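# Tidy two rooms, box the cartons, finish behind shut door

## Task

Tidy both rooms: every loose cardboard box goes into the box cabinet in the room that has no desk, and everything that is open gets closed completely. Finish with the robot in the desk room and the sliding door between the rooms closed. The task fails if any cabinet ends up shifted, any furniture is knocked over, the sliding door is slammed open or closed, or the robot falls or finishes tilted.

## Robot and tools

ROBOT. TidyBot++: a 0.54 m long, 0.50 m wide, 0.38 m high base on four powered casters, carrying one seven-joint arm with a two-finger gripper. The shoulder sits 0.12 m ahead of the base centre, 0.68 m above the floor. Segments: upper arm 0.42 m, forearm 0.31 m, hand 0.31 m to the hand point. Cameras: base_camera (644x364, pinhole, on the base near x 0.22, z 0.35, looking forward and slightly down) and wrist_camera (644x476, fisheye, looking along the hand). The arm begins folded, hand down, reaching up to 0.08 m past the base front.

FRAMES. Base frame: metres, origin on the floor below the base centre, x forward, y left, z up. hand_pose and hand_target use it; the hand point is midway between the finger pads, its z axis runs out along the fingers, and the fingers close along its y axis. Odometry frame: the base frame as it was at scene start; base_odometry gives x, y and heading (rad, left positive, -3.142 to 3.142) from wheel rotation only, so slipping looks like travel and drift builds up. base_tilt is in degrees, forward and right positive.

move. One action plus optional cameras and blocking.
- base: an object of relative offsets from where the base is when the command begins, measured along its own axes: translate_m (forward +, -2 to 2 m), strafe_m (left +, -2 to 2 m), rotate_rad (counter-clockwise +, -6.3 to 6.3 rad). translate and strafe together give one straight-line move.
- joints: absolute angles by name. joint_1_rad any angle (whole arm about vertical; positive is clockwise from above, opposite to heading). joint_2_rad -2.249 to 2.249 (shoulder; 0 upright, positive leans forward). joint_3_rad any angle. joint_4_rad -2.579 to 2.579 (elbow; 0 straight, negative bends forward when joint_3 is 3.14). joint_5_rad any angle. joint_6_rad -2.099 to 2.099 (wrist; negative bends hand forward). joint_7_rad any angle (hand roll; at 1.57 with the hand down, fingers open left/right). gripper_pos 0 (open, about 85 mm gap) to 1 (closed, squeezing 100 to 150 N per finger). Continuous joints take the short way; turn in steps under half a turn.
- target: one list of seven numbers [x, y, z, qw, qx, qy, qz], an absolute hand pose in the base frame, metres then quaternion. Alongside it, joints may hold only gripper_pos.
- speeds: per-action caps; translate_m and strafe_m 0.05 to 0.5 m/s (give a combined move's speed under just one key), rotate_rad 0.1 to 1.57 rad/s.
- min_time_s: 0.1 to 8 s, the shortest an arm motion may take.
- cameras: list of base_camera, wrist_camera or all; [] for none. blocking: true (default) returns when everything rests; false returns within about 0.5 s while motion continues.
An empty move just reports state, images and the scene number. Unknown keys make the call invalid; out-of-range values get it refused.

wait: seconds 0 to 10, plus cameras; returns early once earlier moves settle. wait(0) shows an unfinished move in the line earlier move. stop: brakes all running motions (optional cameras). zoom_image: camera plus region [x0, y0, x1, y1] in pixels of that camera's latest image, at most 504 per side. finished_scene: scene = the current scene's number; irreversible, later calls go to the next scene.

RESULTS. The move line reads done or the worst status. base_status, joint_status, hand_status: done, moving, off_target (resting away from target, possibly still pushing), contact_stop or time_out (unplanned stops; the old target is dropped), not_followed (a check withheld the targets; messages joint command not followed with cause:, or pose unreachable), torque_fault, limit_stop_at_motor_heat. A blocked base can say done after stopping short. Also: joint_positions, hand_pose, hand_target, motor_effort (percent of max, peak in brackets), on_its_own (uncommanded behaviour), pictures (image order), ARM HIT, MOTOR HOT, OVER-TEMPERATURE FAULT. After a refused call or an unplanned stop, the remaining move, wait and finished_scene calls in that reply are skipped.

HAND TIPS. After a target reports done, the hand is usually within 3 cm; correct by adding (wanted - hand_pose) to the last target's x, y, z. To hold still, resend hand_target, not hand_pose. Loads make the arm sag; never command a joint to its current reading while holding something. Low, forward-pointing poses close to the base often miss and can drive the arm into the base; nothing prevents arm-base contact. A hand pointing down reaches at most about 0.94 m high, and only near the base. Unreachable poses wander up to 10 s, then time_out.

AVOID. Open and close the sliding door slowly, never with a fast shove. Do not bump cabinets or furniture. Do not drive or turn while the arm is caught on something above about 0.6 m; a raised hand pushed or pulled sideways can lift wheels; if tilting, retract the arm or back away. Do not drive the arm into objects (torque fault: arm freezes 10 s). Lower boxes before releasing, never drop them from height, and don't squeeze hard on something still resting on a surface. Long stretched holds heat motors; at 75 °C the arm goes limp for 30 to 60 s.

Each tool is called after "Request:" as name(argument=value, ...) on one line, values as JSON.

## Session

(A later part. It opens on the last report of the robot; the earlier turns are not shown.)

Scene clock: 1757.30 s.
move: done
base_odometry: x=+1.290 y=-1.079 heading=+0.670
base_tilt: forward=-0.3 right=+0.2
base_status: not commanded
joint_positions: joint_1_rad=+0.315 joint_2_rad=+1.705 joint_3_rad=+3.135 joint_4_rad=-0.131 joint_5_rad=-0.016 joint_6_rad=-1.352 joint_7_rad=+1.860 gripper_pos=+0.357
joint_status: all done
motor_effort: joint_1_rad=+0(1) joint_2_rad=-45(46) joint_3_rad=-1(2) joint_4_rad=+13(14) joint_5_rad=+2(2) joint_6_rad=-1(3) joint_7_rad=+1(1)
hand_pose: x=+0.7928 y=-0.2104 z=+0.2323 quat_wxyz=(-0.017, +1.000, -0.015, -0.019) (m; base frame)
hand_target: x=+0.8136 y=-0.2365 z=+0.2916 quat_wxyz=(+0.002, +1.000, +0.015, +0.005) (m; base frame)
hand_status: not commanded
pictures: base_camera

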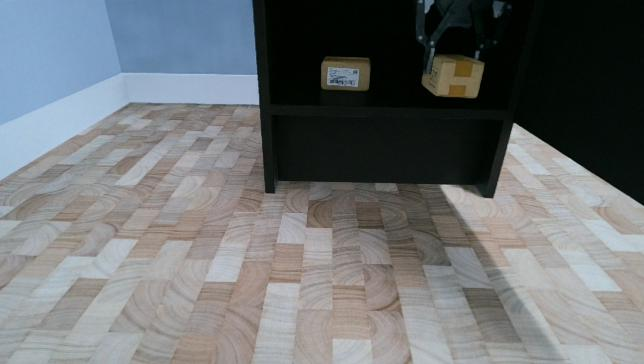

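Request:
move(base={"translate_m": 0.125}, speeds={"translate_m": 0.1}, cameras=["all"])

Scene clock: 1770.17 s.
move: done
base_odometry: x=+1.388 y=-1.001 heading=+0.670
base_tilt: forward=-0.2 right=+0.2
base_status: done
joint_positions: joint_1_rad=+0.316 joint_2_rad=+1.703 joint_3_rad=+3.135 joint_4_rad=-0.130 joint_5_rad=-0.016 joint_6_rad=-1.357 joint_7_rad=+1.860 gripper_pos=+0.357
joint_status: not commanded
motor_effort: joint_1_rad=+0(2) joint_2_rad=-45(47) joint_3_rad=-1(2) joint_4_rad=+13(14) joint_5_rad=+1(2) joint_6_rad=-2(3) joint_7_rad=+0(1)
hand_pose: x=+0.7921 y=-0.2114 z=+0.2338 quat_wxyz=(-0.018, +1.000, -0.016, -0.020) (m; base frame)
hand_target: x=+0.8136 y=-0.2365 z=+0.2916 quat_wxyz=(+0.002, +1.000, +0.015, +0.005) (m; base frame)
hand_status: not commanded
pictures: base_camera, wrist_camera
camera_calibration:
wrist_camera: T_world_to_cam=[[-0.0269354, -0.999295, -0.0261591, -0.183997], [-0.997904, 0.025339, 0.0595528, 0.831899], [-0.058848, 0.0277083, -0.997882, 0.418561], [0, 0, 0, 1]] pos_world=[0.84983, -0.216544, 0.36332]

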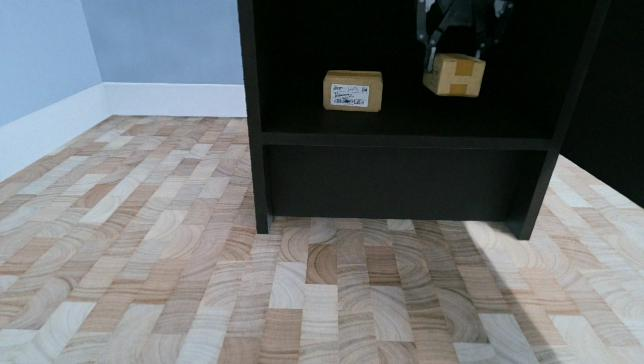

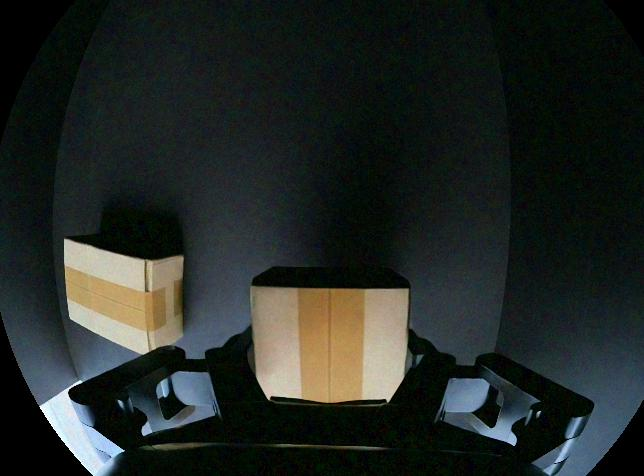

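Request:
move(joints={"joint_1_rad": 0.33, "joint_2_rad": 1.735, "joint_3_rad": 3.1416, "joint_4_rad": -0.09, "joint_5_rad": 0.0, "joint_6_rad": -1.32, "joint_7_rad": 1.93}, min_time_s=1.5, cameras=["base_camera"])

Scene clock: 1793.47 s.
move: done
base_odometry: x=+1.388 y=-1.001 heading=+0.670
base_tilt: forward=-0.2 right=+0.2
base_status: not commanded
joint_positions: joint_1_rad=+0.316 joint_2_rad=+1.713 joint_3_rad=+3.135 joint_4_rad=-0.130 joint_5_rad=-0.016 joint_6_rad=-1.357 joint_7_rad=+1.860 gripper_pos=+0.357
joint_status: all done
motor_effort: joint_1_rad=+0(1) joint_2_rad=-45(46) joint_3_rad=-1(2) joint_4_rad=+13(14) joint_5_rad=+2(2) joint_6_rad=-1(3) joint_7_rad=+0(2)
hand_pose: x=+0.7880 y=-0.2101 z=+0.2270 quat_wxyz=(-0.019, +0.999, -0.016, -0.025) (m; base frame)
hand_target: x=+0.7990 y=-0.2315 z=+0.2227 quat_wxyz=(-0.001, +1.000, +0.015, -0.002) (m; base frame)
hand_status: not commanded
pictures: base_camera

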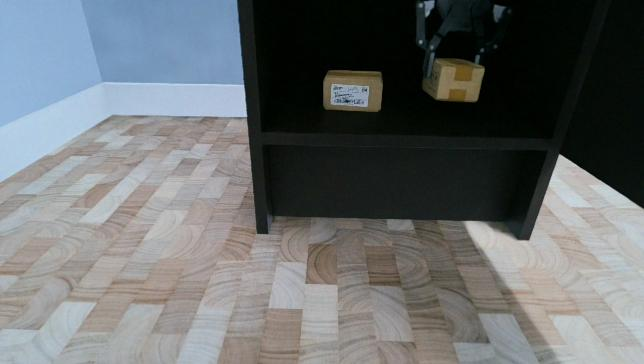

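Request:
move(joints={"joint_1_rad": 0.33, "joint_2_rad": 1.765, "joint_3_rad": 3.1416, "joint_4_rad": -0.09, "joint_5_rad": 0.0, "joint_6_rad": -1.26, "joint_7_rad": 1.93}, min_time_s=1.5, cameras=["base_camera"])

Scene clock: 1801.07 s.
move: done
base_odometry: x=+1.388 y=-1.001 heading=+0.670
base_tilt: forward=-0.2 right=+0.2
base_status: not commanded
joint_positions: joint_1_rad=+0.316 joint_2_rad=+1.740 joint_3_rad=+3.135 joint_4_rad=-0.130 joint_5_rad=-0.016 joint_6_rad=-1.307 joint_7_rad=+1.860 gripper_pos=+0.357
joint_status: all done
motor_effort: joint_1_rad=+0(1) joint_2_rad=-45(46) joint_3_rad=-1(2) joint_4_rad=+13(14) joint_5_rad=+1(3) joint_6_rad=-2(2) joint_7_rad=+0(2)
hand_pose: x=+0.7904 y=-0.2109 z=+0.2070 quat_wxyz=(-0.016, +1.000, -0.016, -0.014) (m; base frame)
hand_target: x=+0.8033 y=-0.2330 z=+0.2013 quat_wxyz=(+0.004, +1.000, +0.015, +0.013) (m; base frame)
hand_status: not commanded
pictures: base_camera

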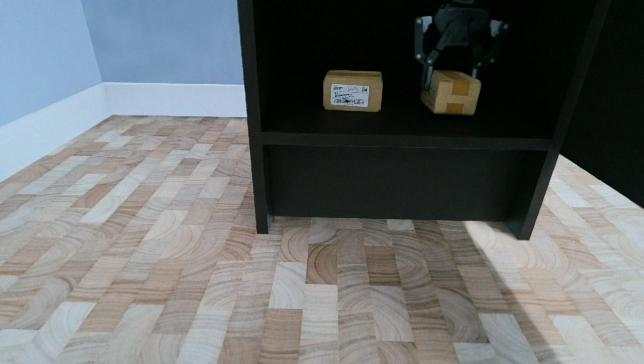

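Request:
move(joints={"joint_2_rad": 1.785}, min_time_s=0.8, cameras=["base_camera", "wrist_camera"])

Scene clock: 1807.10 s.
move: done
base_odometry: x=+1.388 y=-1.001 heading=+0.670
base_tilt: forward=-0.2 right=+0.2
base_status: not commanded
joint_positions: joint_1_rad=+0.316 joint_2_rad=+1.747 joint_3_rad=+3.135 joint_4_rad=-0.127 joint_5_rad=-0.016 joint_6_rad=-1.306 joint_7_rad=+1.860 gripper_pos=+0.357
joint_status: all done
motor_effort: joint_1_rad=+0(0) joint_2_rad=-43(46) joint_3_rad=-1(2) joint_4_rad=+12(13) joint_5_rad=+2(2) joint_6_rad=-2(2) joint_7_rad=+0(1)
hand_pose: x=+0.7890 y=-0.2105 z=+0.2032 quat_wxyz=(-0.016, +1.000, -0.016, -0.015) (m; base frame)
hand_target: x=+0.7941 y=-0.2298 z=+0.1869 quat_wxyz=(+0.001, +1.000, +0.015, +0.003) (m; base frame)
hand_status: not commanded
pictures: base_camera, wrist_camera
camera_calibration:
wrist_camera: T_world_to_cam=[[-0.0277642, -0.99935, -0.0229809, -0.183975], [-0.998406, 0.026593, 0.04979, 0.833341], [-0.0491465, 0.0243266, -0.998495, 0.379576], [0, 0, 0, 1]] pos_world=[0.845559, -0.215251, 0.333285]

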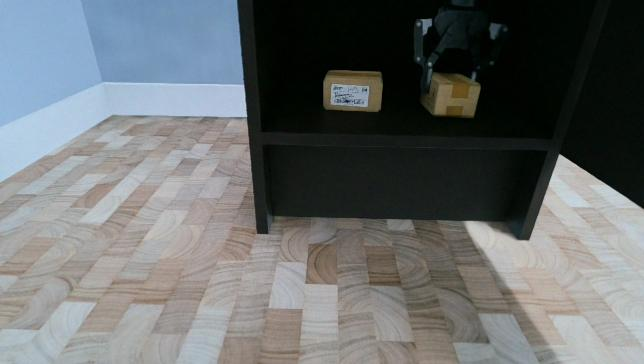

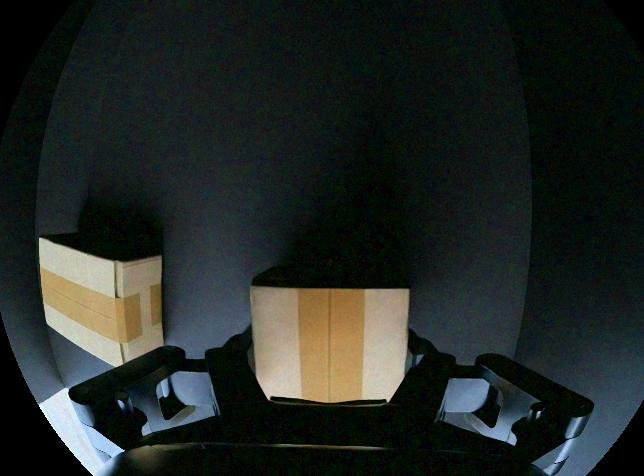

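Request:
move(joints={"joint_2_rad": 1.805}, min_time_s=0.8, cameras=["base_camera"])

Scene clock: 1821.50 s.
move: done
base_odometry: x=+1.388 y=-1.001 heading=+0.670
base_tilt: forward=-0.2 right=+0.2
base_status: not commanded
joint_positions: joint_1_rad=+0.316 joint_2_rad=+1.749 joint_3_rad=+3.135 joint_4_rad=-0.123 joint_5_rad=-0.016 joint_6_rad=-1.306 joint_7_rad=+1.860 gripper_pos=+0.357
joint_status: all done
motor_effort: joint_1_rad=+0(1) joint_2_rad=-40(43) joint_3_rad=-1(2) joint_4_rad=+11(12) joint_5_rad=+1(2) joint_6_rad=+0(1) joint_7_rad=+1(1)
hand_pose: x=+0.7896 y=-0.2107 z=+0.2028 quat_wxyz=(-0.016, +1.000, -0.016, -0.014) (m; base frame)
hand_target: x=+0.7846 y=-0.2266 z=+0.1728 quat_wxyz=(-0.002, +1.000, +0.015, -0.006) (m; base frame)
hand_status: not commanded
pictures: base_camera

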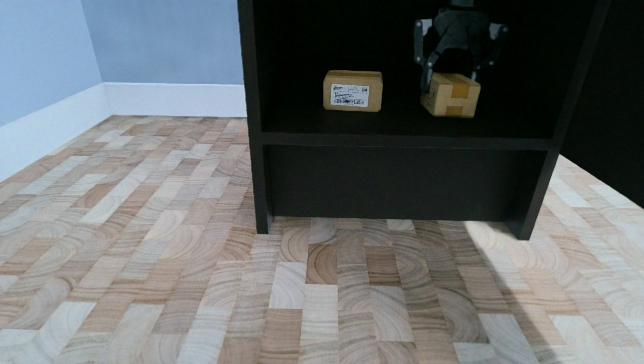

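Request:
move(joints={"joint_2_rad": 1.775, "gripper_pos": 0.2}, min_time_s=0.8, cameras=["base_camera", "wrist_camera"])

Scene clock: 1829.17 s.
move: done
base_odometry: x=+1.388 y=-1.001 heading=+0.670
base_tilt: forward=-0.2 right=+0.2
base_status: not commanded
joint_positions: joint_1_rad=+0.316 joint_2_rad=+1.764 joint_3_rad=+3.135 joint_4_rad=-0.123 joint_5_rad=-0.016 joint_6_rad=-1.302 joint_7_rad=+1.860 gripper_pos=+0.200
joint_status: all done
motor_effort: joint_1_rad=+0(1) joint_2_rad=-44(46) joint_3_rad=-1(2) joint_4_rad=+12(13) joint_5_rad=+1(2) joint_6_rad=-1(2) joint_7_rad=+0(1)
hand_pose: x=+0.7839 y=-0.2088 z=+0.1922 quat_wxyz=(-0.018, +1.000, -0.016, -0.019) (m; base frame)
hand_target: x=+0.7987 y=-0.2314 z=+0.1941 quat_wxyz=(+0.003, +1.000, +0.015, +0.008) (m; base frame)
hand_status: not commanded
pictures: base_camera, wrist_camera
camera_calibration:
wrist_camera: T_world_to_cam=[[-0.027981, -0.999282, -0.0255416, -0.182023], [-0.997939, 0.0264492, 0.0584572, 0.826647], [-0.0577397, 0.0271247, -0.997963, 0.375553], [0, 0, 0, 1]] pos_world=[0.841535, -0.213943, 0.321815]

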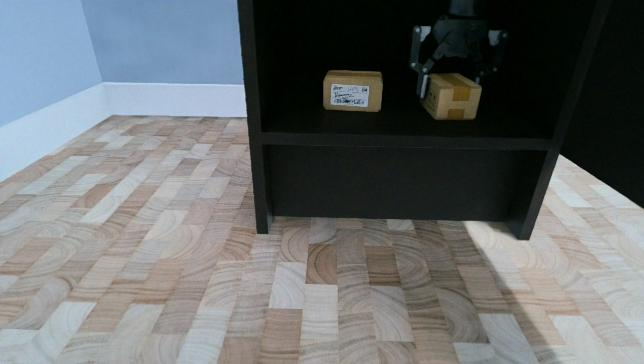

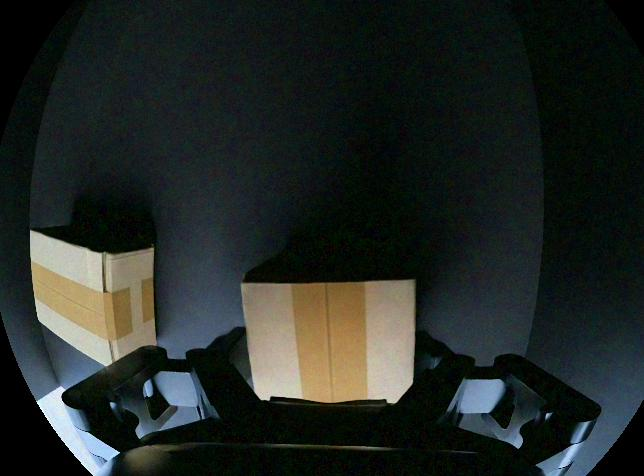

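Request:
move(joints={"joint_2_rad": 1.615}, min_time_s=1.0, cameras=["base_camera"])

Request:
move(base={"translate_m": -0.13}, speeds={"translate_m": 0.12}, joints={"gripper_pos": 1.0}, cameras=["base_camera"])

Scene clock: 1861.20 s.
move: done
base_odometry: x=+1.388 y=-1.001 heading=+0.670
base_tilt: forward=-0.2 right=+0.2
base_status: not commanded
joint_positions: joint_1_rad=+0.316 joint_2_rad=+1.658 joint_3_rad=+3.135 joint_4_rad=-0.121 joint_5_rad=-0.016 joint_6_rad=-1.302 joint_7_rad=+1.860 gripper_pos=+0.200
joint_status: all done
motor_effort: joint_1_rad=+0(1) joint_2_rad=-45(47) joint_3_rad=-1(2) joint_4_rad=+13(14) joint_5_rad=+2(2) joint_6_rad=+1(2) joint_7_rad=+0(1)
hand_pose: x=+0.8305 y=-0.2241 z=+0.2700 quat_wxyz=(-0.001, +0.999, -0.016, +0.033) (m; base frame)
hand_target: x=+0.8636 y=-0.2536 z=+0.3147 quat_wxyz=(+0.030, +0.996, +0.015, +0.083) (m; base frame)
hand_status: not commanded
pictures: base_camera

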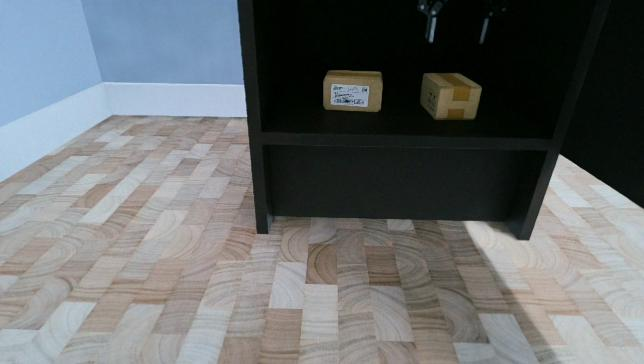

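Scene clock: 1862.83 s.
move: done
base_odometry: x=+1.286 y=-1.082 heading=+0.671
base_tilt: forward=-0.3 right=+0.2
base_status: done
joint_positions: joint_1_rad=+0.318 joint_2_rad=+1.658 joint_3_rad=+3.135 joint_4_rad=-0.121 joint_5_rad=-0.016 joint_6_rad=-1.300 joint_7_rad=+1.860 gripper_pos=+0.999
joint_status: all done
motor_effort: joint_1_rad=-1(4) joint_2_rad=-45(46) joint_3_rad=-2(2) joint_4_rad=+13(14) joint_5_rad=+1(2) joint_6_rad=+0(2) joint_7_rad=+0(1)
hand_pose: x=+0.8309 y=-0.2251 z=+0.2701 quat_wxyz=(-0.001, +0.999, -0.016, +0.034) (m; base frame)
hand_target: x=+0.8636 y=-0.2536 z=+0.3147 quat_wxyz=(+0.030, +0.996, +0.015, +0.083) (m; base frame)
hand_status: not commanded
pictures: base_camera

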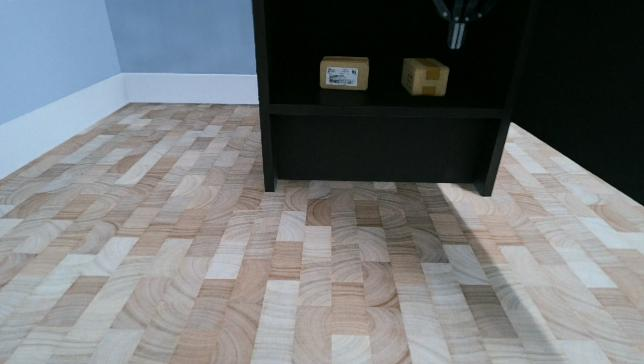

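Request:
move(joints={"joint_1_rad": 0.275, "joint_2_rad": 1.765, "joint_3_rad": 3.1416, "joint_4_rad": -0.09, "joint_5_rad": 0.0, "joint_6_rad": -1.26, "joint_7_rad": 1.93}, min_time_s=1.5, cameras=["base_camera"])

Scene clock: 1886.07 s.
move: done
base_odometry: x=+1.286 y=-1.082 heading=+0.671
base_tilt: forward=-0.2 right=+0.2
base_status: not commanded
joint_positions: joint_1_rad=+0.295 joint_2_rad=+1.744 joint_3_rad=+3.135 joint_4_rad=-0.121 joint_5_rad=-0.016 joint_6_rad=-1.300 joint_7_rad=+1.860 gripper_pos=+0.999
joint_status: all done
motor_effort: joint_1_rad=+0(1) joint_2_rad=-44(46) joint_3_rad=+0(2) joint_4_rad=+13(14) joint_5_rad=+1(3) joint_6_rad=-1(2) joint_7_rad=+0(2)
hand_pose: x=+0.7989 y=-0.1978 z=+0.2069 quat_wxyz=(-0.014, +1.000, -0.006, -0.008) (m; base frame)
hand_target: x=+0.8151 y=-0.1950 z=+0.2013 quat_wxyz=(+0.004, +0.999, +0.042, +0.013) (m; base frame)
hand_status: not commanded
pictures: base_camera

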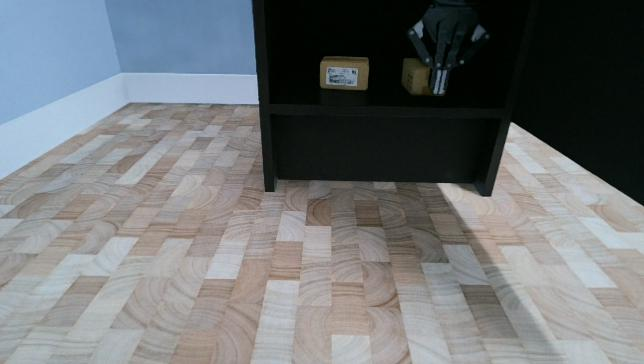

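Request:
move(base={"translate_m": 0.175}, speeds={"translate_m": 0.1}, cameras=["all"])

Scene clock: 1896.53 s.
move: done
base_odometry: x=+1.423 y=-0.973 heading=+0.672
base_tilt: forward=-0.2 right=+0.2
base_status: done
joint_positions: joint_1_rad=+0.292 joint_2_rad=+1.745 joint_3_rad=+3.135 joint_4_rad=-0.121 joint_5_rad=-0.016 joint_6_rad=-1.298 joint_7_rad=+1.860 gripper_pos=+0.999
joint_status: not commanded
motor_effort: joint_1_rad=+0(2) joint_2_rad=-44(46) joint_3_rad=-1(2) joint_4_rad=+13(13) joint_5_rad=+1(2) joint_6_rad=-1(2) joint_7_rad=+0(1)
hand_pose: x=+0.7995 y=-0.1961 z=+0.2063 quat_wxyz=(-0.014, +1.000, -0.004, -0.008) (m; base frame)
hand_target: x=+0.8151 y=-0.1950 z=+0.2013 quat_wxyz=(+0.004, +0.999, +0.042, +0.013) (m; base frame)
hand_status: not commanded
pictures: base_camera, wrist_camera
camera_calibration:
wrist_camera: T_world_to_cam=[[-0.0035226, -0.999825, -0.0183469, -0.189602], [-0.999398, 0.00288657, 0.0345789, 0.842553], [-0.0345199, 0.0184577, -0.999234, 0.370129], [0, 0, 0, 1]] pos_world=[0.854154, -0.198833, 0.337232]

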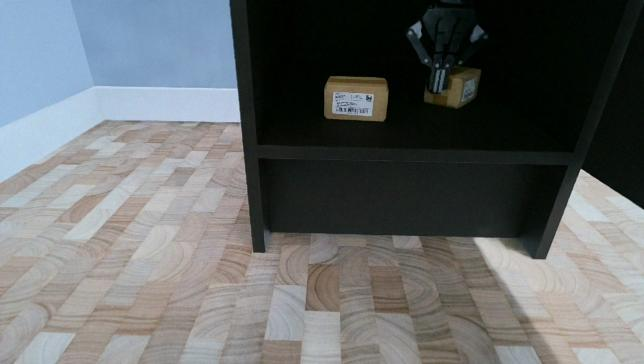

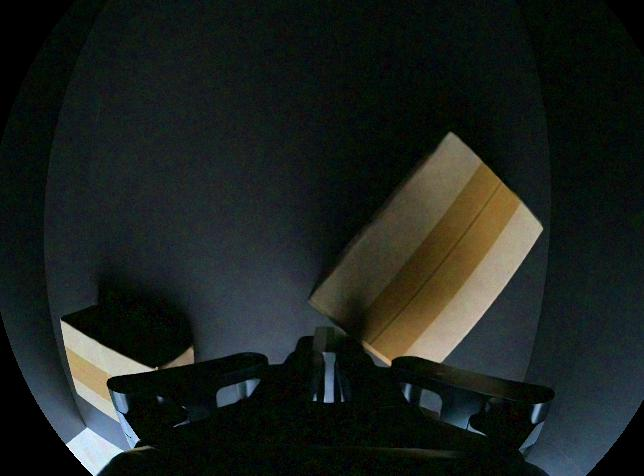

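Request:
move(base={"translate_m": -0.32}, speeds={"translate_m": 0.2}, cameras=["base_camera"])

Request:
move(base={"translate_m": -0.87}, speeds={"translate_m": 0.35}, joints={"joint_1_rad": 0.0, "joint_2_rad": -0.345, "joint_3_rad": 3.1416, "joint_4_rad": -2.52, "joint_5_rad": 0.0, "joint_6_rad": 0.45, "joint_7_rad": 1.571}, min_time_s=3, cameras=["base_camera"])

Request:
move(base={"rotate_rad": 1.535}, speeds={"rotate_rad": 0.8}, cameras=["base_camera"])

Scene clock: 1932.60 s.
move: done
base_odometry: x=+1.172 y=-1.172 heading=+0.672
base_tilt: forward=-0.2 right=+0.3
base_status: done
joint_positions: joint_1_rad=+0.287 joint_2_rad=+1.747 joint_3_rad=+3.135 joint_4_rad=-0.120 joint_5_rad=-0.016 joint_6_rad=-1.297 joint_7_rad=+1.860 gripper_pos=+0.999
joint_status: not commanded
motor_effort: joint_1_rad=+0(3) joint_2_rad=-44(47) joint_3_rad=-1(2) joint_4_rad=+13(13) joint_5_rad=+1(2) joint_6_rad=-1(2) joint_7_rad=+1(1)
hand_pose: x=+0.8005 y=-0.1924 z=+0.2054 quat_wxyz=(-0.014, +1.000, -0.002, -0.008) (m; base frame)
hand_target: x=+0.8151 y=-0.1950 z=+0.2013 quat_wxyz=(+0.004, +0.999, +0.042, +0.013) (m; base frame)
hand_status: not commanded
pictures: base_camera

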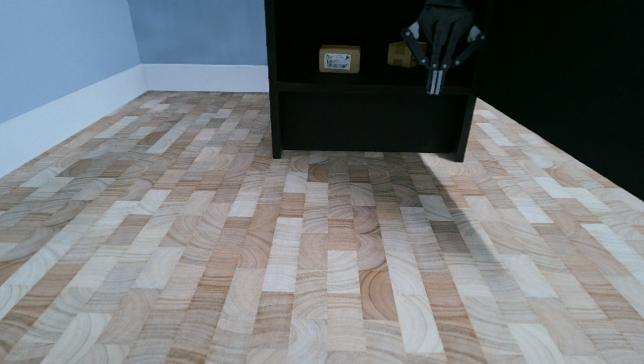

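Scene clock: 1936.33 s.
move: done
base_odometry: x=+0.491 y=-1.714 heading=+0.672
base_tilt: forward=-0.3 right=+0.2
base_status: done
joint_positions: joint_1_rad=+0.024 joint_2_rad=-0.333 joint_3_rad=+3.135 joint_4_rad=-2.497 joint_5_rad=-0.016 joint_6_rad=+0.395 joint_7_rad=+1.641 gripper_pos=+0.999
joint_status: all done
motor_effort: joint_1_rad=+0(3) joint_2_rad=-5(48) joint_3_rad=+0(3) joint_4_rad=+15(17) joint_5_rad=+1(3) joint_6_rad=+8(10) joint_7_rad=+0(1)
hand_pose: x=+0.5472 y=-0.0082 z=+0.8424 quat_wxyz=(+0.027, +0.774, +0.013, +0.633) (m; base frame)
hand_target: x=+0.5430 y=+0.0013 z=+0.8514 quat_wxyz=(+0.000, +0.759, +0.000, +0.651) (m; base frame)
hand_status: not commanded
pictures: base_camera

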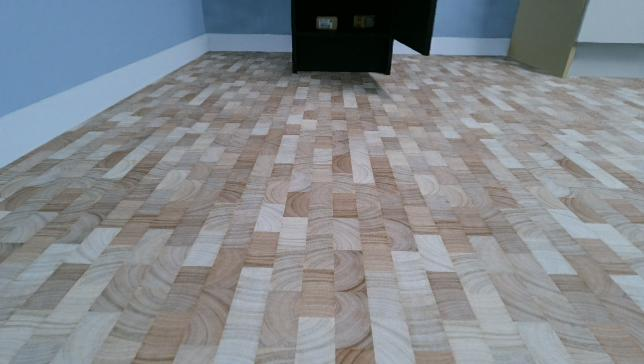

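Scene clock: 1939.07 s.
move: done
base_odometry: x=+0.491 y=-1.714 heading=+2.207
base_tilt: forward=-0.2 right=+0.2
base_status: done
joint_positions: joint_1_rad=+0.018 joint_2_rad=-0.333 joint_3_rad=+3.135 joint_4_rad=-2.497 joint_5_rad=-0.016 joint_6_rad=+0.397 joint_7_rad=+1.641 gripper_pos=+0.999
joint_status: not commanded
motor_effort: joint_1_rad=+0(1) joint_2_rad=-5(5) joint_3_rad=+0(2) joint_4_rad=+15(16) joint_5_rad=+2(2) joint_6_rad=+8(9) joint_7_rad=+1(1)
hand_pose: x=+0.5473 y=-0.0056 z=+0.8430 quat_wxyz=(+0.025, +0.773, +0.015, +0.634) (m; base frame)
hand_target: x=+0.5430 y=+0.0013 z=+0.8514 quat_wxyz=(+0.000, +0.759, +0.000, +0.651) (m; base frame)
hand_status: not commanded
pictures: base_camera

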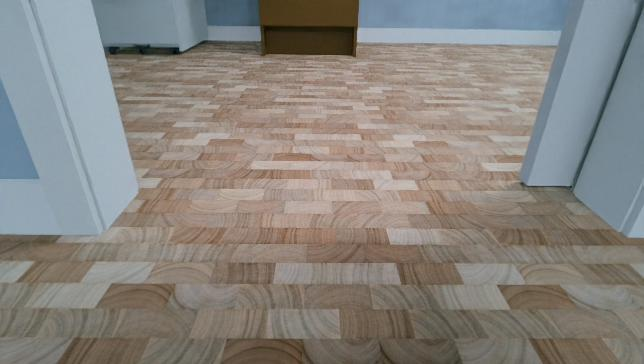

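Request:
move(base={"translate_m": 1.3, "strafe_m": -0.04}, speeds={"translate_m": 0.35}, cameras=["base_camera"])

Request:
move(base={"rotate_rad": -1.4}, speeds={"rotate_rad": 0.8}, cameras=["all"])

Scene clock: 1965.43 s.
move: done
base_odometry: x=-0.249 y=-0.644 heading=+2.207
base_tilt: forward=-0.2 right=+0.2
base_status: done
joint_positions: joint_1_rad=+0.018 joint_2_rad=-0.336 joint_3_rad=+3.135 joint_4_rad=-2.498 joint_5_rad=-0.016 joint_6_rad=+0.399 joint_7_rad=+1.641 gripper_pos=+0.999
joint_status: not commanded
motor_effort: joint_1_rad=+0(1) joint_2_rad=-5(7) joint_3_rad=+0(1) joint_4_rad=+15(16) joint_5_rad=+1(3) joint_6_rad=+8(9) joint_7_rad=+0(1)
hand_pose: x=+0.5466 y=-0.0056 z=+0.8442 quat_wxyz=(+0.025, +0.772, +0.015, +0.635) (m; base frame)
hand_target: x=+0.5430 y=+0.0013 z=+0.8514 quat_wxyz=(+0.000, +0.759, +0.000, +0.651) (m; base frame)
hand_status: not commanded
pictures: base_camera

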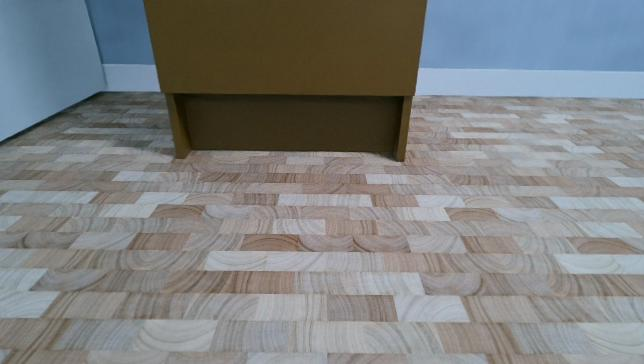

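Scene clock: 1968.00 s.
move: done
base_odometry: x=-0.249 y=-0.644 heading=+0.808
base_tilt: forward=-0.2 right=+0.2
base_status: done
joint_positions: joint_1_rad=+0.017 joint_2_rad=-0.336 joint_3_rad=+3.135 joint_4_rad=-2.498 joint_5_rad=-0.016 joint_6_rad=+0.399 joint_7_rad=+1.641 gripper_pos=+0.999
joint_status: not commanded
motor_effort: joint_1_rad=+0(1) joint_2_rad=-5(5) joint_3_rad=+0(2) joint_4_rad=+15(16) joint_5_rad=+1(3) joint_6_rad=+8(9) joint_7_rad=+0(1)
hand_pose: x=+0.5466 y=-0.0050 z=+0.8443 quat_wxyz=(+0.024, +0.772, +0.016, +0.635) (m; base frame)
hand_target: x=+0.5430 y=+0.0013 z=+0.8514 quat_wxyz=(+0.000, +0.759, +0.000, +0.651) (m; base frame)
hand_status: not commanded
pictures: base_camera, wrist_camera
camera_calibration:
wrist_camera: T_world_to_cam=[[-0.0147382, -0.997849, 0.063872, -0.0510762], [-0.210651, -0.0593467, -0.975758, 0.988734], [0.97745, -0.0278356, -0.209323, -0.224826], [0, 0, 0, 1]] pos_world=[0.427281, 0.00145354, 0.920966]

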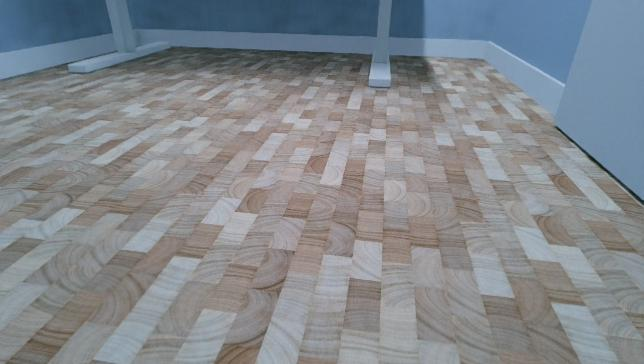

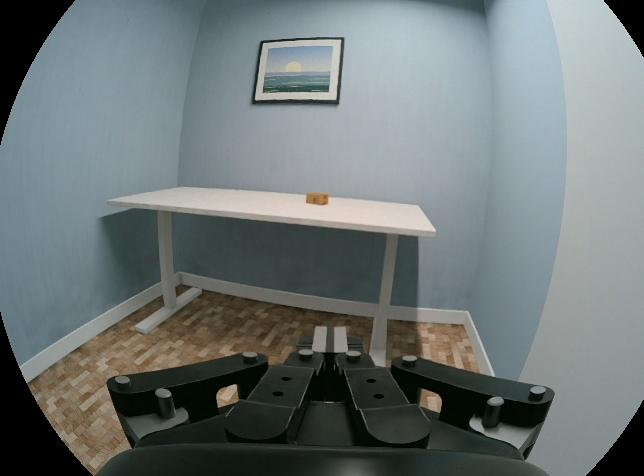

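Request:
move(base={"translate_m": 0.65, "strafe_m": 0.25, "rotate_rad": -0.17}, speeds={"translate_m": 0.35}, cameras=["all"])

Scene clock: 2007.60 s.
move: done
base_odometry: x=+0.020 y=-0.001 heading=+0.637
base_tilt: forward=-0.3 right=+0.2
base_status: done
joint_positions: joint_1_rad=+0.016 joint_2_rad=-0.338 joint_3_rad=+3.136 joint_4_rad=-2.499 joint_5_rad=-0.016 joint_6_rad=+0.400 joint_7_rad=+1.641 gripper_pos=+0.999
joint_status: not commanded
motor_effort: joint_1_rad=+0(1) joint_2_rad=-4(6) joint_3_rad=+0(2) joint_4_rad=+15(16) joint_5_rad=+2(3) joint_6_rad=+8(10) joint_7_rad=+0(1)
hand_pose: x=+0.5464 y=-0.0051 z=+0.8448 quat_wxyz=(+0.024, +0.771, +0.015, +0.636) (m; base frame)
hand_target: x=+0.5430 y=+0.0013 z=+0.8514 quat_wxyz=(+0.000, +0.759, +0.000, +0.651) (m; base frame)
hand_status: not commanded
pictures: base_camera, wrist_camera
camera_calibration:
wrist_camera: T_world_to_cam=[[-0.0151239, -0.997868, 0.0634876, -0.0506803], [-0.208969, -0.0589383, -0.976145, 0.988601], [0.977805, -0.02803, -0.207632, -0.226188], [0, 0, 0, 1]] pos_world=[0.426988, 0.00135412, 0.921271]

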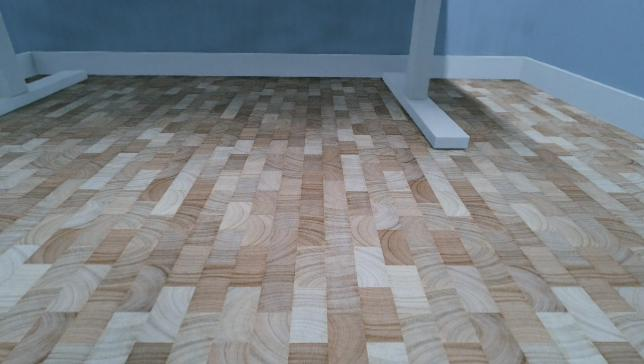

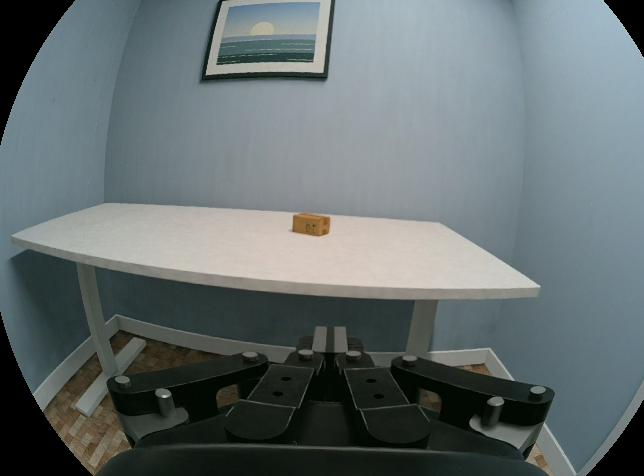

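Request:
move(base={"translate_m": 0.5, "strafe_m": 0.05}, speeds={"translate_m": 0.25}, joints={"joint_1_rad": 0.0, "joint_2_rad": -0.1, "joint_3_rad": 3.1416, "joint_4_rad": -1.7, "joint_5_rad": 0.0, "joint_6_rad": -0.9, "joint_7_rad": 1.571, "gripper_pos": 0.0}, min_time_s=2, cameras=["all"])

Scene clock: 2098.40 s.
move: done
base_odometry: x=+0.392 y=+0.337 heading=+0.637
base_tilt: forward=-0.2 right=+0.2
base_status: done
joint_positions: joint_1_rad=+0.016 joint_2_rad=-0.106 joint_3_rad=+3.136 joint_4_rad=-1.745 joint_5_rad=-0.016 joint_6_rad=-0.845 joint_7_rad=+1.641 gripper_pos=+0.000
joint_status: all done
motor_effort: joint_1_rad=+0(1) joint_2_rad=-12(15) joint_3_rad=+1(1) joint_4_rad=+16(17) joint_5_rad=+1(3) joint_6_rad=+6(10) joint_7_rad=+0(1)
hand_pose: x=+0.5781 y=+0.0002 z=+0.8323 quat_wxyz=(+0.006, +0.946, +0.025, +0.323) (m; base frame)
hand_target: x=+0.5775 y=+0.0014 z=+0.8419 quat_wxyz=(+0.000, +0.949, +0.000, +0.315) (m; base frame)
hand_status: not commanded
pictures: base_camera, wrist_camera
camera_calibration:
wrist_camera: T_world_to_cam=[[0.0415471, -0.99844, 0.0372933, -0.0549999], [-0.801666, -0.0555899, -0.595182, 1.00898], [0.596327, -0.00516866, -0.802725, 0.456202], [0, 0, 0, 1]] pos_world=[0.539105, 0.00353301, 0.968783]

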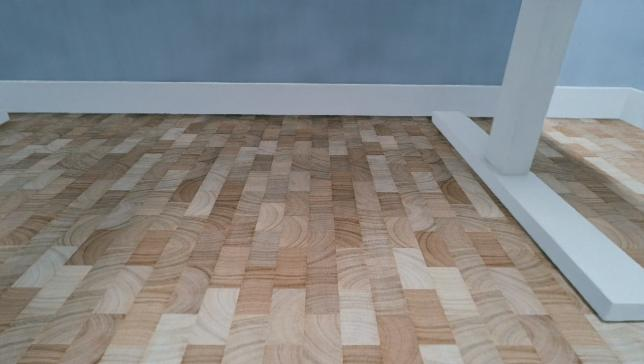

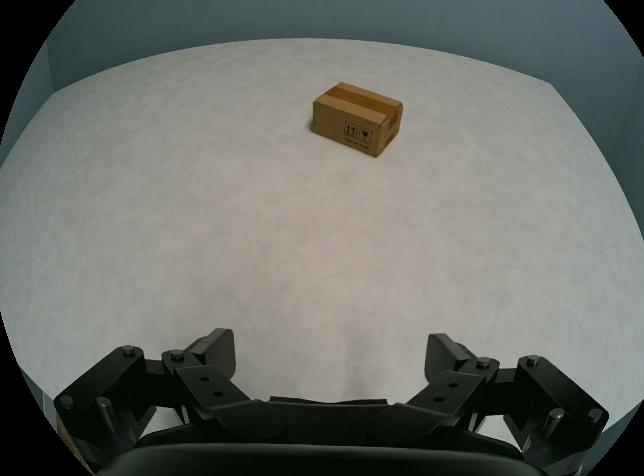

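Request:
zoom_image(camera="wrist_camera", region=[270, 50, 450, 190])

Scaled by 2.800.

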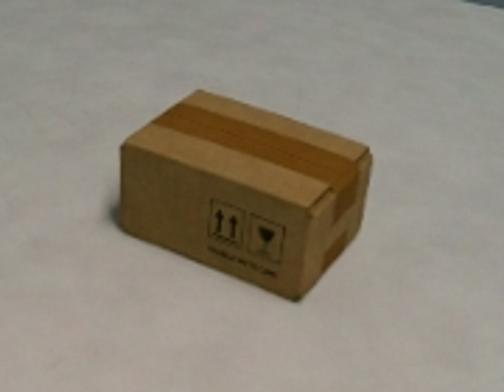

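Request:
move(base={"translate_m": 0.2, "strafe_m": -0.015}, speeds={"translate_m": 0.2}, joints={"joint_1_rad": 0.0, "joint_2_rad": 0.76, "joint_3_rad": 3.1416, "joint_4_rad": -0.40, "joint_5_rad": 0.0, "joint_6_rad": -1.98, "joint_7_rad": 2.70}, min_time_s=2.5, cameras=["all"])

Scene clock: 2173.37 s.
move: done
base_odometry: x=+0.562 y=+0.444 heading=+0.638
base_tilt: forward=-0.2 right=+0.2
base_status: done
joint_positions: joint_1_rad=+0.016 joint_2_rad=+0.739 joint_3_rad=+3.136 joint_4_rad=-0.443 joint_5_rad=-0.016 joint_6_rad=-1.931 joint_7_rad=+2.629 gripper_pos=+0.000
joint_status: all done
motor_effort: joint_1_rad=+0(1) joint_2_rad=-34(36) joint_3_rad=-1(2) joint_4_rad=+13(18) joint_5_rad=+2(3) joint_6_rad=-1(7) joint_7_rad=+0(1)
hand_pose: x=+0.7021 y=-0.0016 z=+0.8010 quat_wxyz=(-0.001, +0.865, +0.502, +0.017) (m; base frame)
hand_target: x=+0.6976 y=+0.0014 z=+0.8010 quat_wxyz=(+0.000, +0.845, +0.535, +0.001) (m; base frame)
hand_status: not commanded
pictures: base_camera, wrist_camera
camera_calibration:
wrist_camera: T_world_to_cam=[[0.870151, -0.492144, 0.0251125, -0.631984], [-0.492019, -0.87051, -0.0113628, 0.403334], [0.0274528, -0.00246844, -0.99962, 0.914215], [0, 0, 0, 1]] pos_world=[0.723272, 0.0423355, 0.934322]

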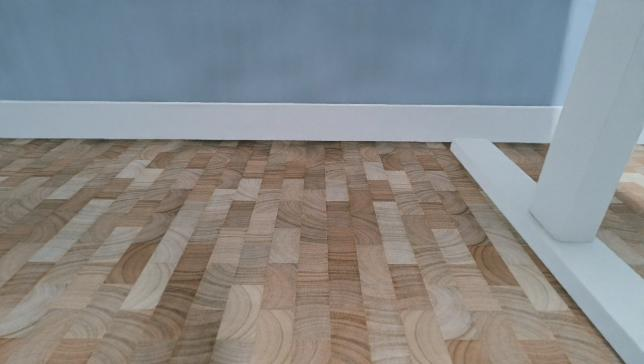

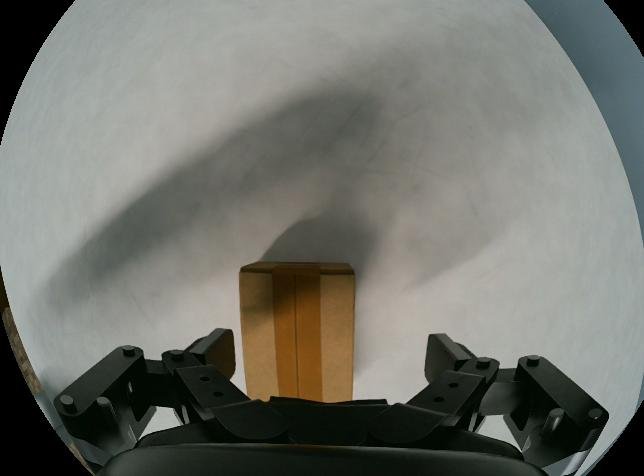

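Request:
move(base={"translate_m": -0.029, "strafe_m": -0.01}, speeds={"translate_m": 0.08}, joints={"joint_2_rad": 0.70, "joint_4_rad": -0.73, "joint_6_rad": -1.69}, min_time_s=2, cameras=["wrist_camera"])

Scene clock: 2205.50 s.
move: done
base_odometry: x=+0.544 y=+0.419 heading=+0.638
base_tilt: forward=-0.2 right=+0.2
base_status: done
joint_positions: joint_1_rad=+0.015 joint_2_rad=+0.737 joint_3_rad=+3.136 joint_4_rad=-0.702 joint_5_rad=-0.016 joint_6_rad=-1.739 joint_7_rad=+2.630 gripper_pos=+0.000
joint_status: all done
motor_effort: joint_1_rad=+0(2) joint_2_rad=-34(36) joint_3_rad=-1(2) joint_4_rad=+13(14) joint_5_rad=+1(3) joint_6_rad=+0(3) joint_7_rad=+0(1)
hand_pose: x=+0.7021 y=-0.0002 z=+0.7238 quat_wxyz=(-0.018, +0.865, +0.501, -0.010) (m; base frame)
hand_target: x=+0.7080 y=+0.0014 z=+0.7365 quat_wxyz=(+0.006, +0.845, +0.535, +0.009) (m; base frame)
hand_status: not commanded
pictures: wrist_camera
camera_calibration:
wrist_camera: T_world_to_cam=[[0.869887, -0.492206, -0.0320877, -0.587818], [-0.491835, -0.870478, 0.01914, 0.381403], [-0.0373525, -0.00086784, -0.999302, 0.882293], [0, 0, 0, 1]] pos_world=[0.731879, 0.0434405, 0.855515]

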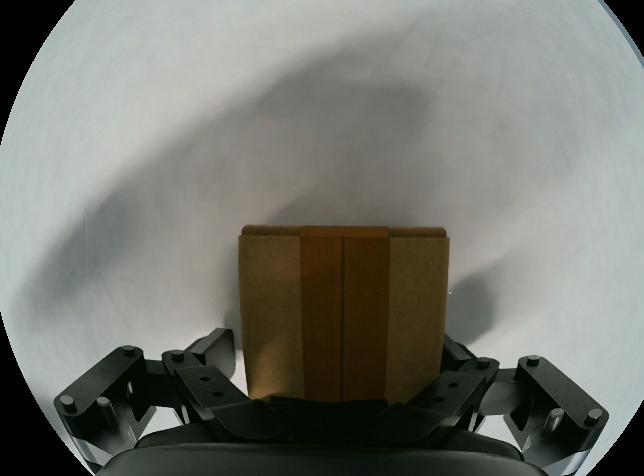

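Request:
move(joints={"gripper_pos": 0.42}, cameras=["wrist_camera"])

Scene clock: 2227.40 s.
move: off_target
base_odometry: x=+0.544 y=+0.419 heading=+0.638
base_tilt: forward=-0.2 right=+0.2
base_status: not commanded
joint_positions: joint_1_rad=+0.015 joint_2_rad=+0.724 joint_3_rad=+3.136 joint_4_rad=-0.702 joint_5_rad=-0.016 joint_6_rad=-1.729 joint_7_rad=+2.630 gripper_pos=+0.342
joint_status: gripper_pos off_target (ended at +0.342, target +0.420)
motor_effort: joint_1_rad=-1(1) joint_2_rad=-31(32) joint_3_rad=+0(2) joint_4_rad=+11(12) joint_5_rad=+1(1) joint_6_rad=-1(2) joint_7_rad=+0(1)
hand_pose: x=+0.7044 y=-0.0003 z=+0.7310 quat_wxyz=(-0.012, +0.865, +0.502, -0.001) (m; base frame)
hand_target: x=+0.7080 y=+0.0014 z=+0.7365 quat_wxyz=(+0.006, +0.845, +0.535, +0.009) (m; base frame)
hand_status: not commanded
pictures: wrist_camera
camera_calibration:
wrist_camera: T_world_to_cam=[[0.870316, -0.492322, -0.0129689, -0.603916], [-0.492247, -0.870412, 0.00867514, 0.390322], [-0.0155593, -0.0011662, -0.999878, 0.874673], [0, 0, 0, 1]] pos_world=[0.731342, 0.04344, 0.863349]

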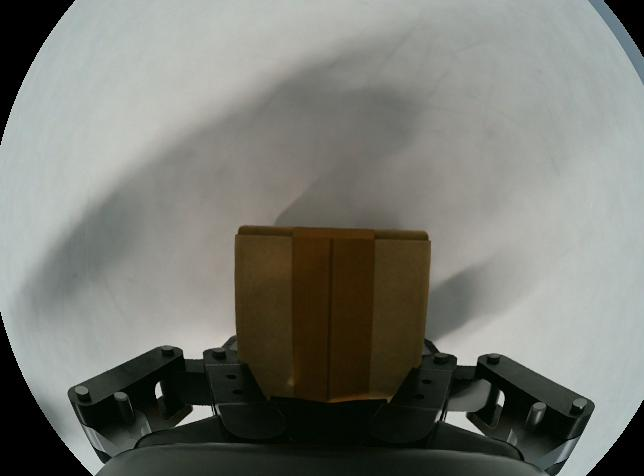

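Request:
move(joints={"joint_2_rad": 0.66, "joint_4_rad": -0.52, "joint_6_rad": -1.93}, min_time_s=1.5, cameras=["wrist_camera"])

Scene clock: 2236.83 s.
move: done
base_odometry: x=+0.544 y=+0.419 heading=+0.638
base_tilt: forward=-0.2 right=+0.2
base_status: not commanded
joint_positions: joint_1_rad=+0.015 joint_2_rad=+0.712 joint_3_rad=+3.136 joint_4_rad=-0.564 joint_5_rad=-0.016 joint_6_rad=-1.882 joint_7_rad=+2.630 gripper_pos=+0.342
joint_status: all done
motor_effort: joint_1_rad=+0(1) joint_2_rad=-34(36) joint_3_rad=-1(2) joint_4_rad=+13(14) joint_5_rad=+1(2) joint_6_rad=-1(2) joint_7_rad=+1(1)
hand_pose: x=+0.6896 y=-0.0004 z=+0.7804 quat_wxyz=(-0.013, +0.864, +0.503, -0.002) (m; base frame)
hand_target: x=+0.6775 y=+0.0014 z=+0.8228 quat_wxyz=(+0.008, +0.845, +0.535, +0.013) (m; base frame)
hand_status: not commanded
pictures: wrist_camera
camera_calibration:
wrist_camera: T_world_to_cam=[[0.87152, -0.490138, -0.0147489, -0.589817], [-0.490032, -0.871643, 0.0103583, 0.379578], [-0.0179328, -0.00179999, -0.999838, 0.925438], [0, 0, 0, 1]] pos_world=[0.716639, 0.0434305, 0.912657]

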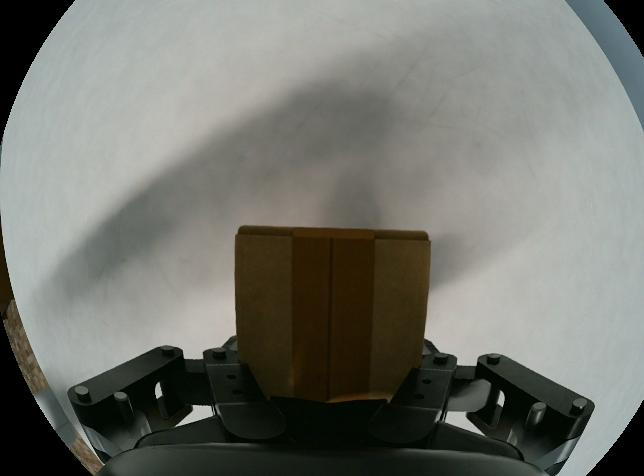

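Request:
move(base={"translate_m": -0.55}, speeds={"translate_m": 0.25}, cameras=["base_camera"])

Request:
move(base={"translate_m": -0.72}, speeds={"translate_m": 0.35}, joints={"joint_1_rad": 0.0, "joint_2_rad": 0.19, "joint_3_rad": 3.1416, "joint_4_rad": -2.01, "joint_5_rad": 0.0, "joint_6_rad": -0.94, "joint_7_rad": 1.5}, min_time_s=3, cameras=["all"])

Request:
move(base={"rotate_rad": -1.572}, speeds={"rotate_rad": 0.7}, cameras=["base_camera"])

Scene clock: 2270.53 s.
move: done
base_odometry: x=+0.103 y=+0.091 heading=+0.638
base_tilt: forward=-0.2 right=+0.2
base_status: done
joint_positions: joint_1_rad=+0.015 joint_2_rad=+0.701 joint_3_rad=+3.136 joint_4_rad=-0.563 joint_5_rad=-0.016 joint_6_rad=-1.890 joint_7_rad=+2.630 gripper_pos=+0.342
joint_status: not commanded
motor_effort: joint_1_rad=+0(1) joint_2_rad=-34(38) joint_3_rad=-1(2) joint_4_rad=+13(14) joint_5_rad=+1(2) joint_6_rad=-1(2) joint_7_rad=+0(1)
hand_pose: x=+0.6863 y=-0.0001 z=+0.7873 quat_wxyz=(-0.011, +0.864, +0.503, +0.000) (m; base frame)
hand_target: x=+0.6775 y=+0.0014 z=+0.8228 quat_wxyz=(+0.008, +0.845, +0.535, +0.013) (m; base frame)
hand_status: not commanded
pictures: base_camera

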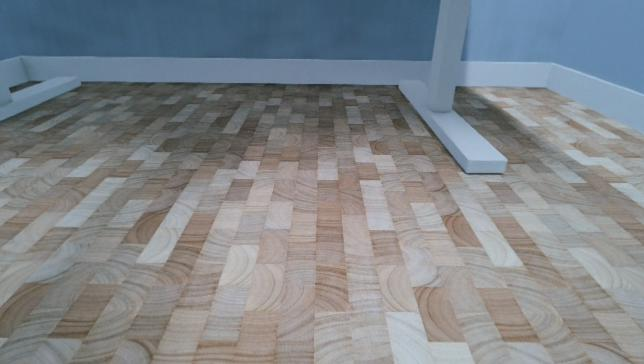

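Scene clock: 2274.13 s.
move: done
base_odometry: x=-0.476 y=-0.338 heading=+0.638
base_tilt: forward=-0.3 right=+0.2
base_status: done
joint_positions: joint_1_rad=+0.015 joint_2_rad=+0.230 joint_3_rad=+3.136 joint_4_rad=-1.987 joint_5_rad=-0.016 joint_6_rad=-0.988 joint_7_rad=+1.571 gripper_pos=+0.342
joint_status: all done
motor_effort: joint_1_rad=+0(2) joint_2_rad=-18(38) joint_3_rad=+0(2) joint_4_rad=+10(14) joint_5_rad=+1(3) joint_6_rad=-1(3) joint_7_rad=+0(2)
hand_pose: x=+0.4460 y=+0.0027 z=+0.5914 quat_wxyz=(-0.007, +0.999, -0.009, -0.032) (m; base frame)
hand_target: x=+0.4531 y=+0.0014 z=+0.5987 quat_wxyz=(+0.000, +0.999, -0.035, +0.001) (m; base frame)
hand_status: not commanded
pictures: base_camera, wrist_camera
camera_calibration:
wrist_camera: T_world_to_cam=[[-0.0131803, -0.999898, -0.00553454, 0.0116233], [-0.996461, 0.0126751, 0.0830979, 0.445328], [-0.0830193, 0.00661021, -0.996526, 0.759228], [0, 0, 0, 1]] pos_world=[0.506935, 0.000958894, 0.719649]

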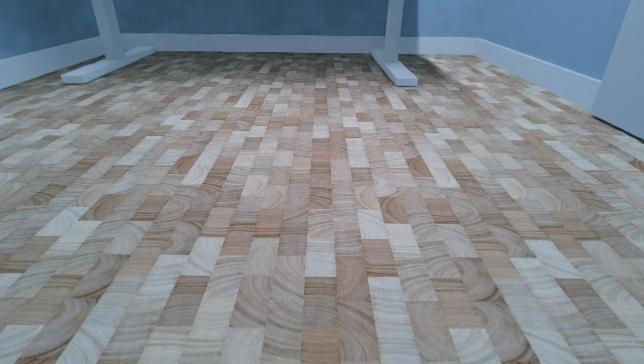

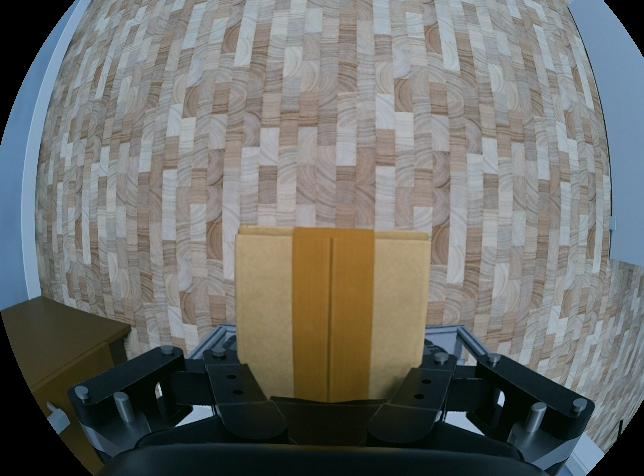

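Scene clock: 2277.13 s.
move: done
base_odometry: x=-0.476 y=-0.338 heading=-0.934
base_tilt: forward=-0.2 right=+0.2
base_status: done
joint_positions: joint_1_rad=+0.011 joint_2_rad=+0.229 joint_3_rad=+3.136 joint_4_rad=-1.987 joint_5_rad=-0.016 joint_6_rad=-0.986 joint_7_rad=+1.570 gripper_pos=+0.342
joint_status: not commanded
motor_effort: joint_1_rad=+0(2) joint_2_rad=-18(18) joint_3_rad=-1(2) joint_4_rad=+11(11) joint_5_rad=+1(3) joint_6_rad=+0(3) joint_7_rad=+0(1)
hand_pose: x=+0.4469 y=+0.0038 z=+0.5917 quat_wxyz=(-0.007, +0.999, -0.008, -0.030) (m; base frame)
hand_target: x=+0.4531 y=+0.0014 z=+0.5987 quat_wxyz=(+0.000, +0.999, -0.035, +0.001) (m; base frame)
hand_status: not commanded
pictures: base_camera

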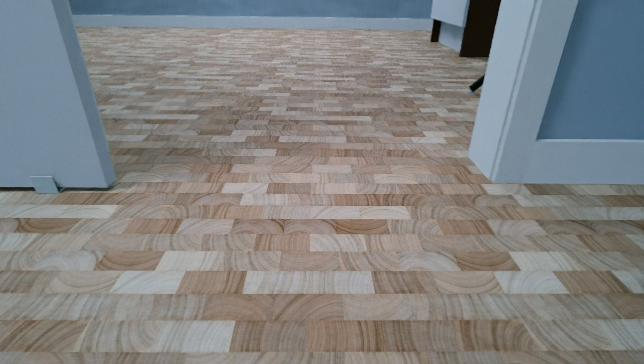

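Request:
move(base={"translate_m": 1.68, "strafe_m": 0.015}, speeds={"translate_m": 0.35}, cameras=["base_camera"])

Request:
move(base={"rotate_rad": 1.571}, speeds={"rotate_rad": 0.7}, cameras=["base_camera"])

Scene clock: 2302.17 s.
move: done
base_odometry: x=+0.536 y=-1.680 heading=-0.935
base_tilt: forward=-0.2 right=+0.2
base_status: done
joint_positions: joint_1_rad=+0.011 joint_2_rad=+0.219 joint_3_rad=+3.136 joint_4_rad=-1.993 joint_5_rad=-0.016 joint_6_rad=-0.980 joint_7_rad=+1.570 gripper_pos=+0.342
joint_status: not commanded
motor_effort: joint_1_rad=+0(1) joint_2_rad=-18(20) joint_3_rad=+0(1) joint_4_rad=+11(12) joint_5_rad=+1(2) joint_6_rad=-1(3) joint_7_rad=+1(1)
hand_pose: x=+0.4466 y=+0.0038 z=+0.5936 quat_wxyz=(-0.007, +1.000, -0.008, -0.025) (m; base frame)
hand_target: x=+0.4531 y=+0.0014 z=+0.5987 quat_wxyz=(+0.000, +0.999, -0.035, +0.001) (m; base frame)
hand_status: not commanded
pictures: base_camera

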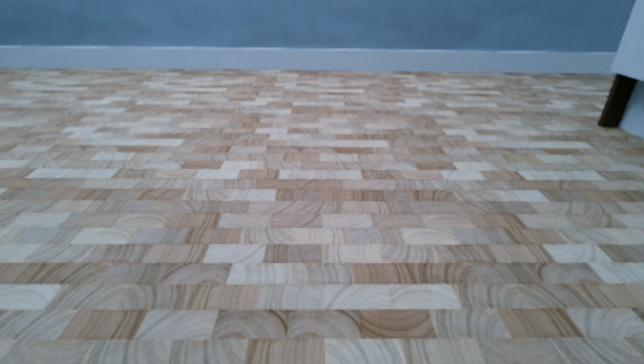

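Scene clock: 2305.17 s.
move: done
base_odometry: x=+0.536 y=-1.680 heading=+0.636
base_tilt: forward=-0.3 right=+0.2
base_status: done
joint_positions: joint_1_rad=+0.009 joint_2_rad=+0.219 joint_3_rad=+3.136 joint_4_rad=-1.993 joint_5_rad=-0.016 joint_6_rad=-0.980 joint_7_rad=+1.570 gripper_pos=+0.342
joint_status: not commanded
motor_effort: joint_1_rad=+0(2) joint_2_rad=-17(18) joint_3_rad=+0(2) joint_4_rad=+10(11) joint_5_rad=+1(2) joint_6_rad=-1(2) joint_7_rad=+0(1)
hand_pose: x=+0.4466 y=+0.0044 z=+0.5936 quat_wxyz=(-0.007, +1.000, -0.007, -0.025) (m; base frame)
hand_target: x=+0.4531 y=+0.0014 z=+0.5987 quat_wxyz=(+0.000, +0.999, -0.035, +0.001) (m; base frame)
hand_status: not commanded
pictures: base_camera

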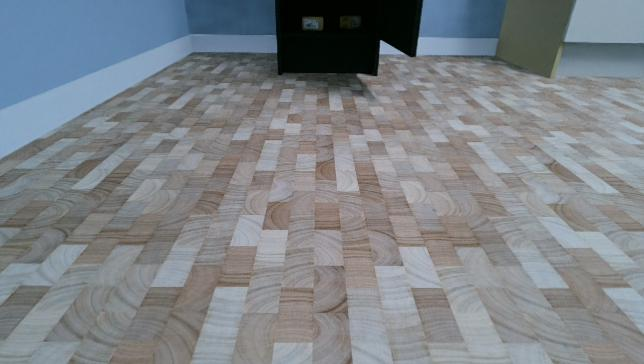

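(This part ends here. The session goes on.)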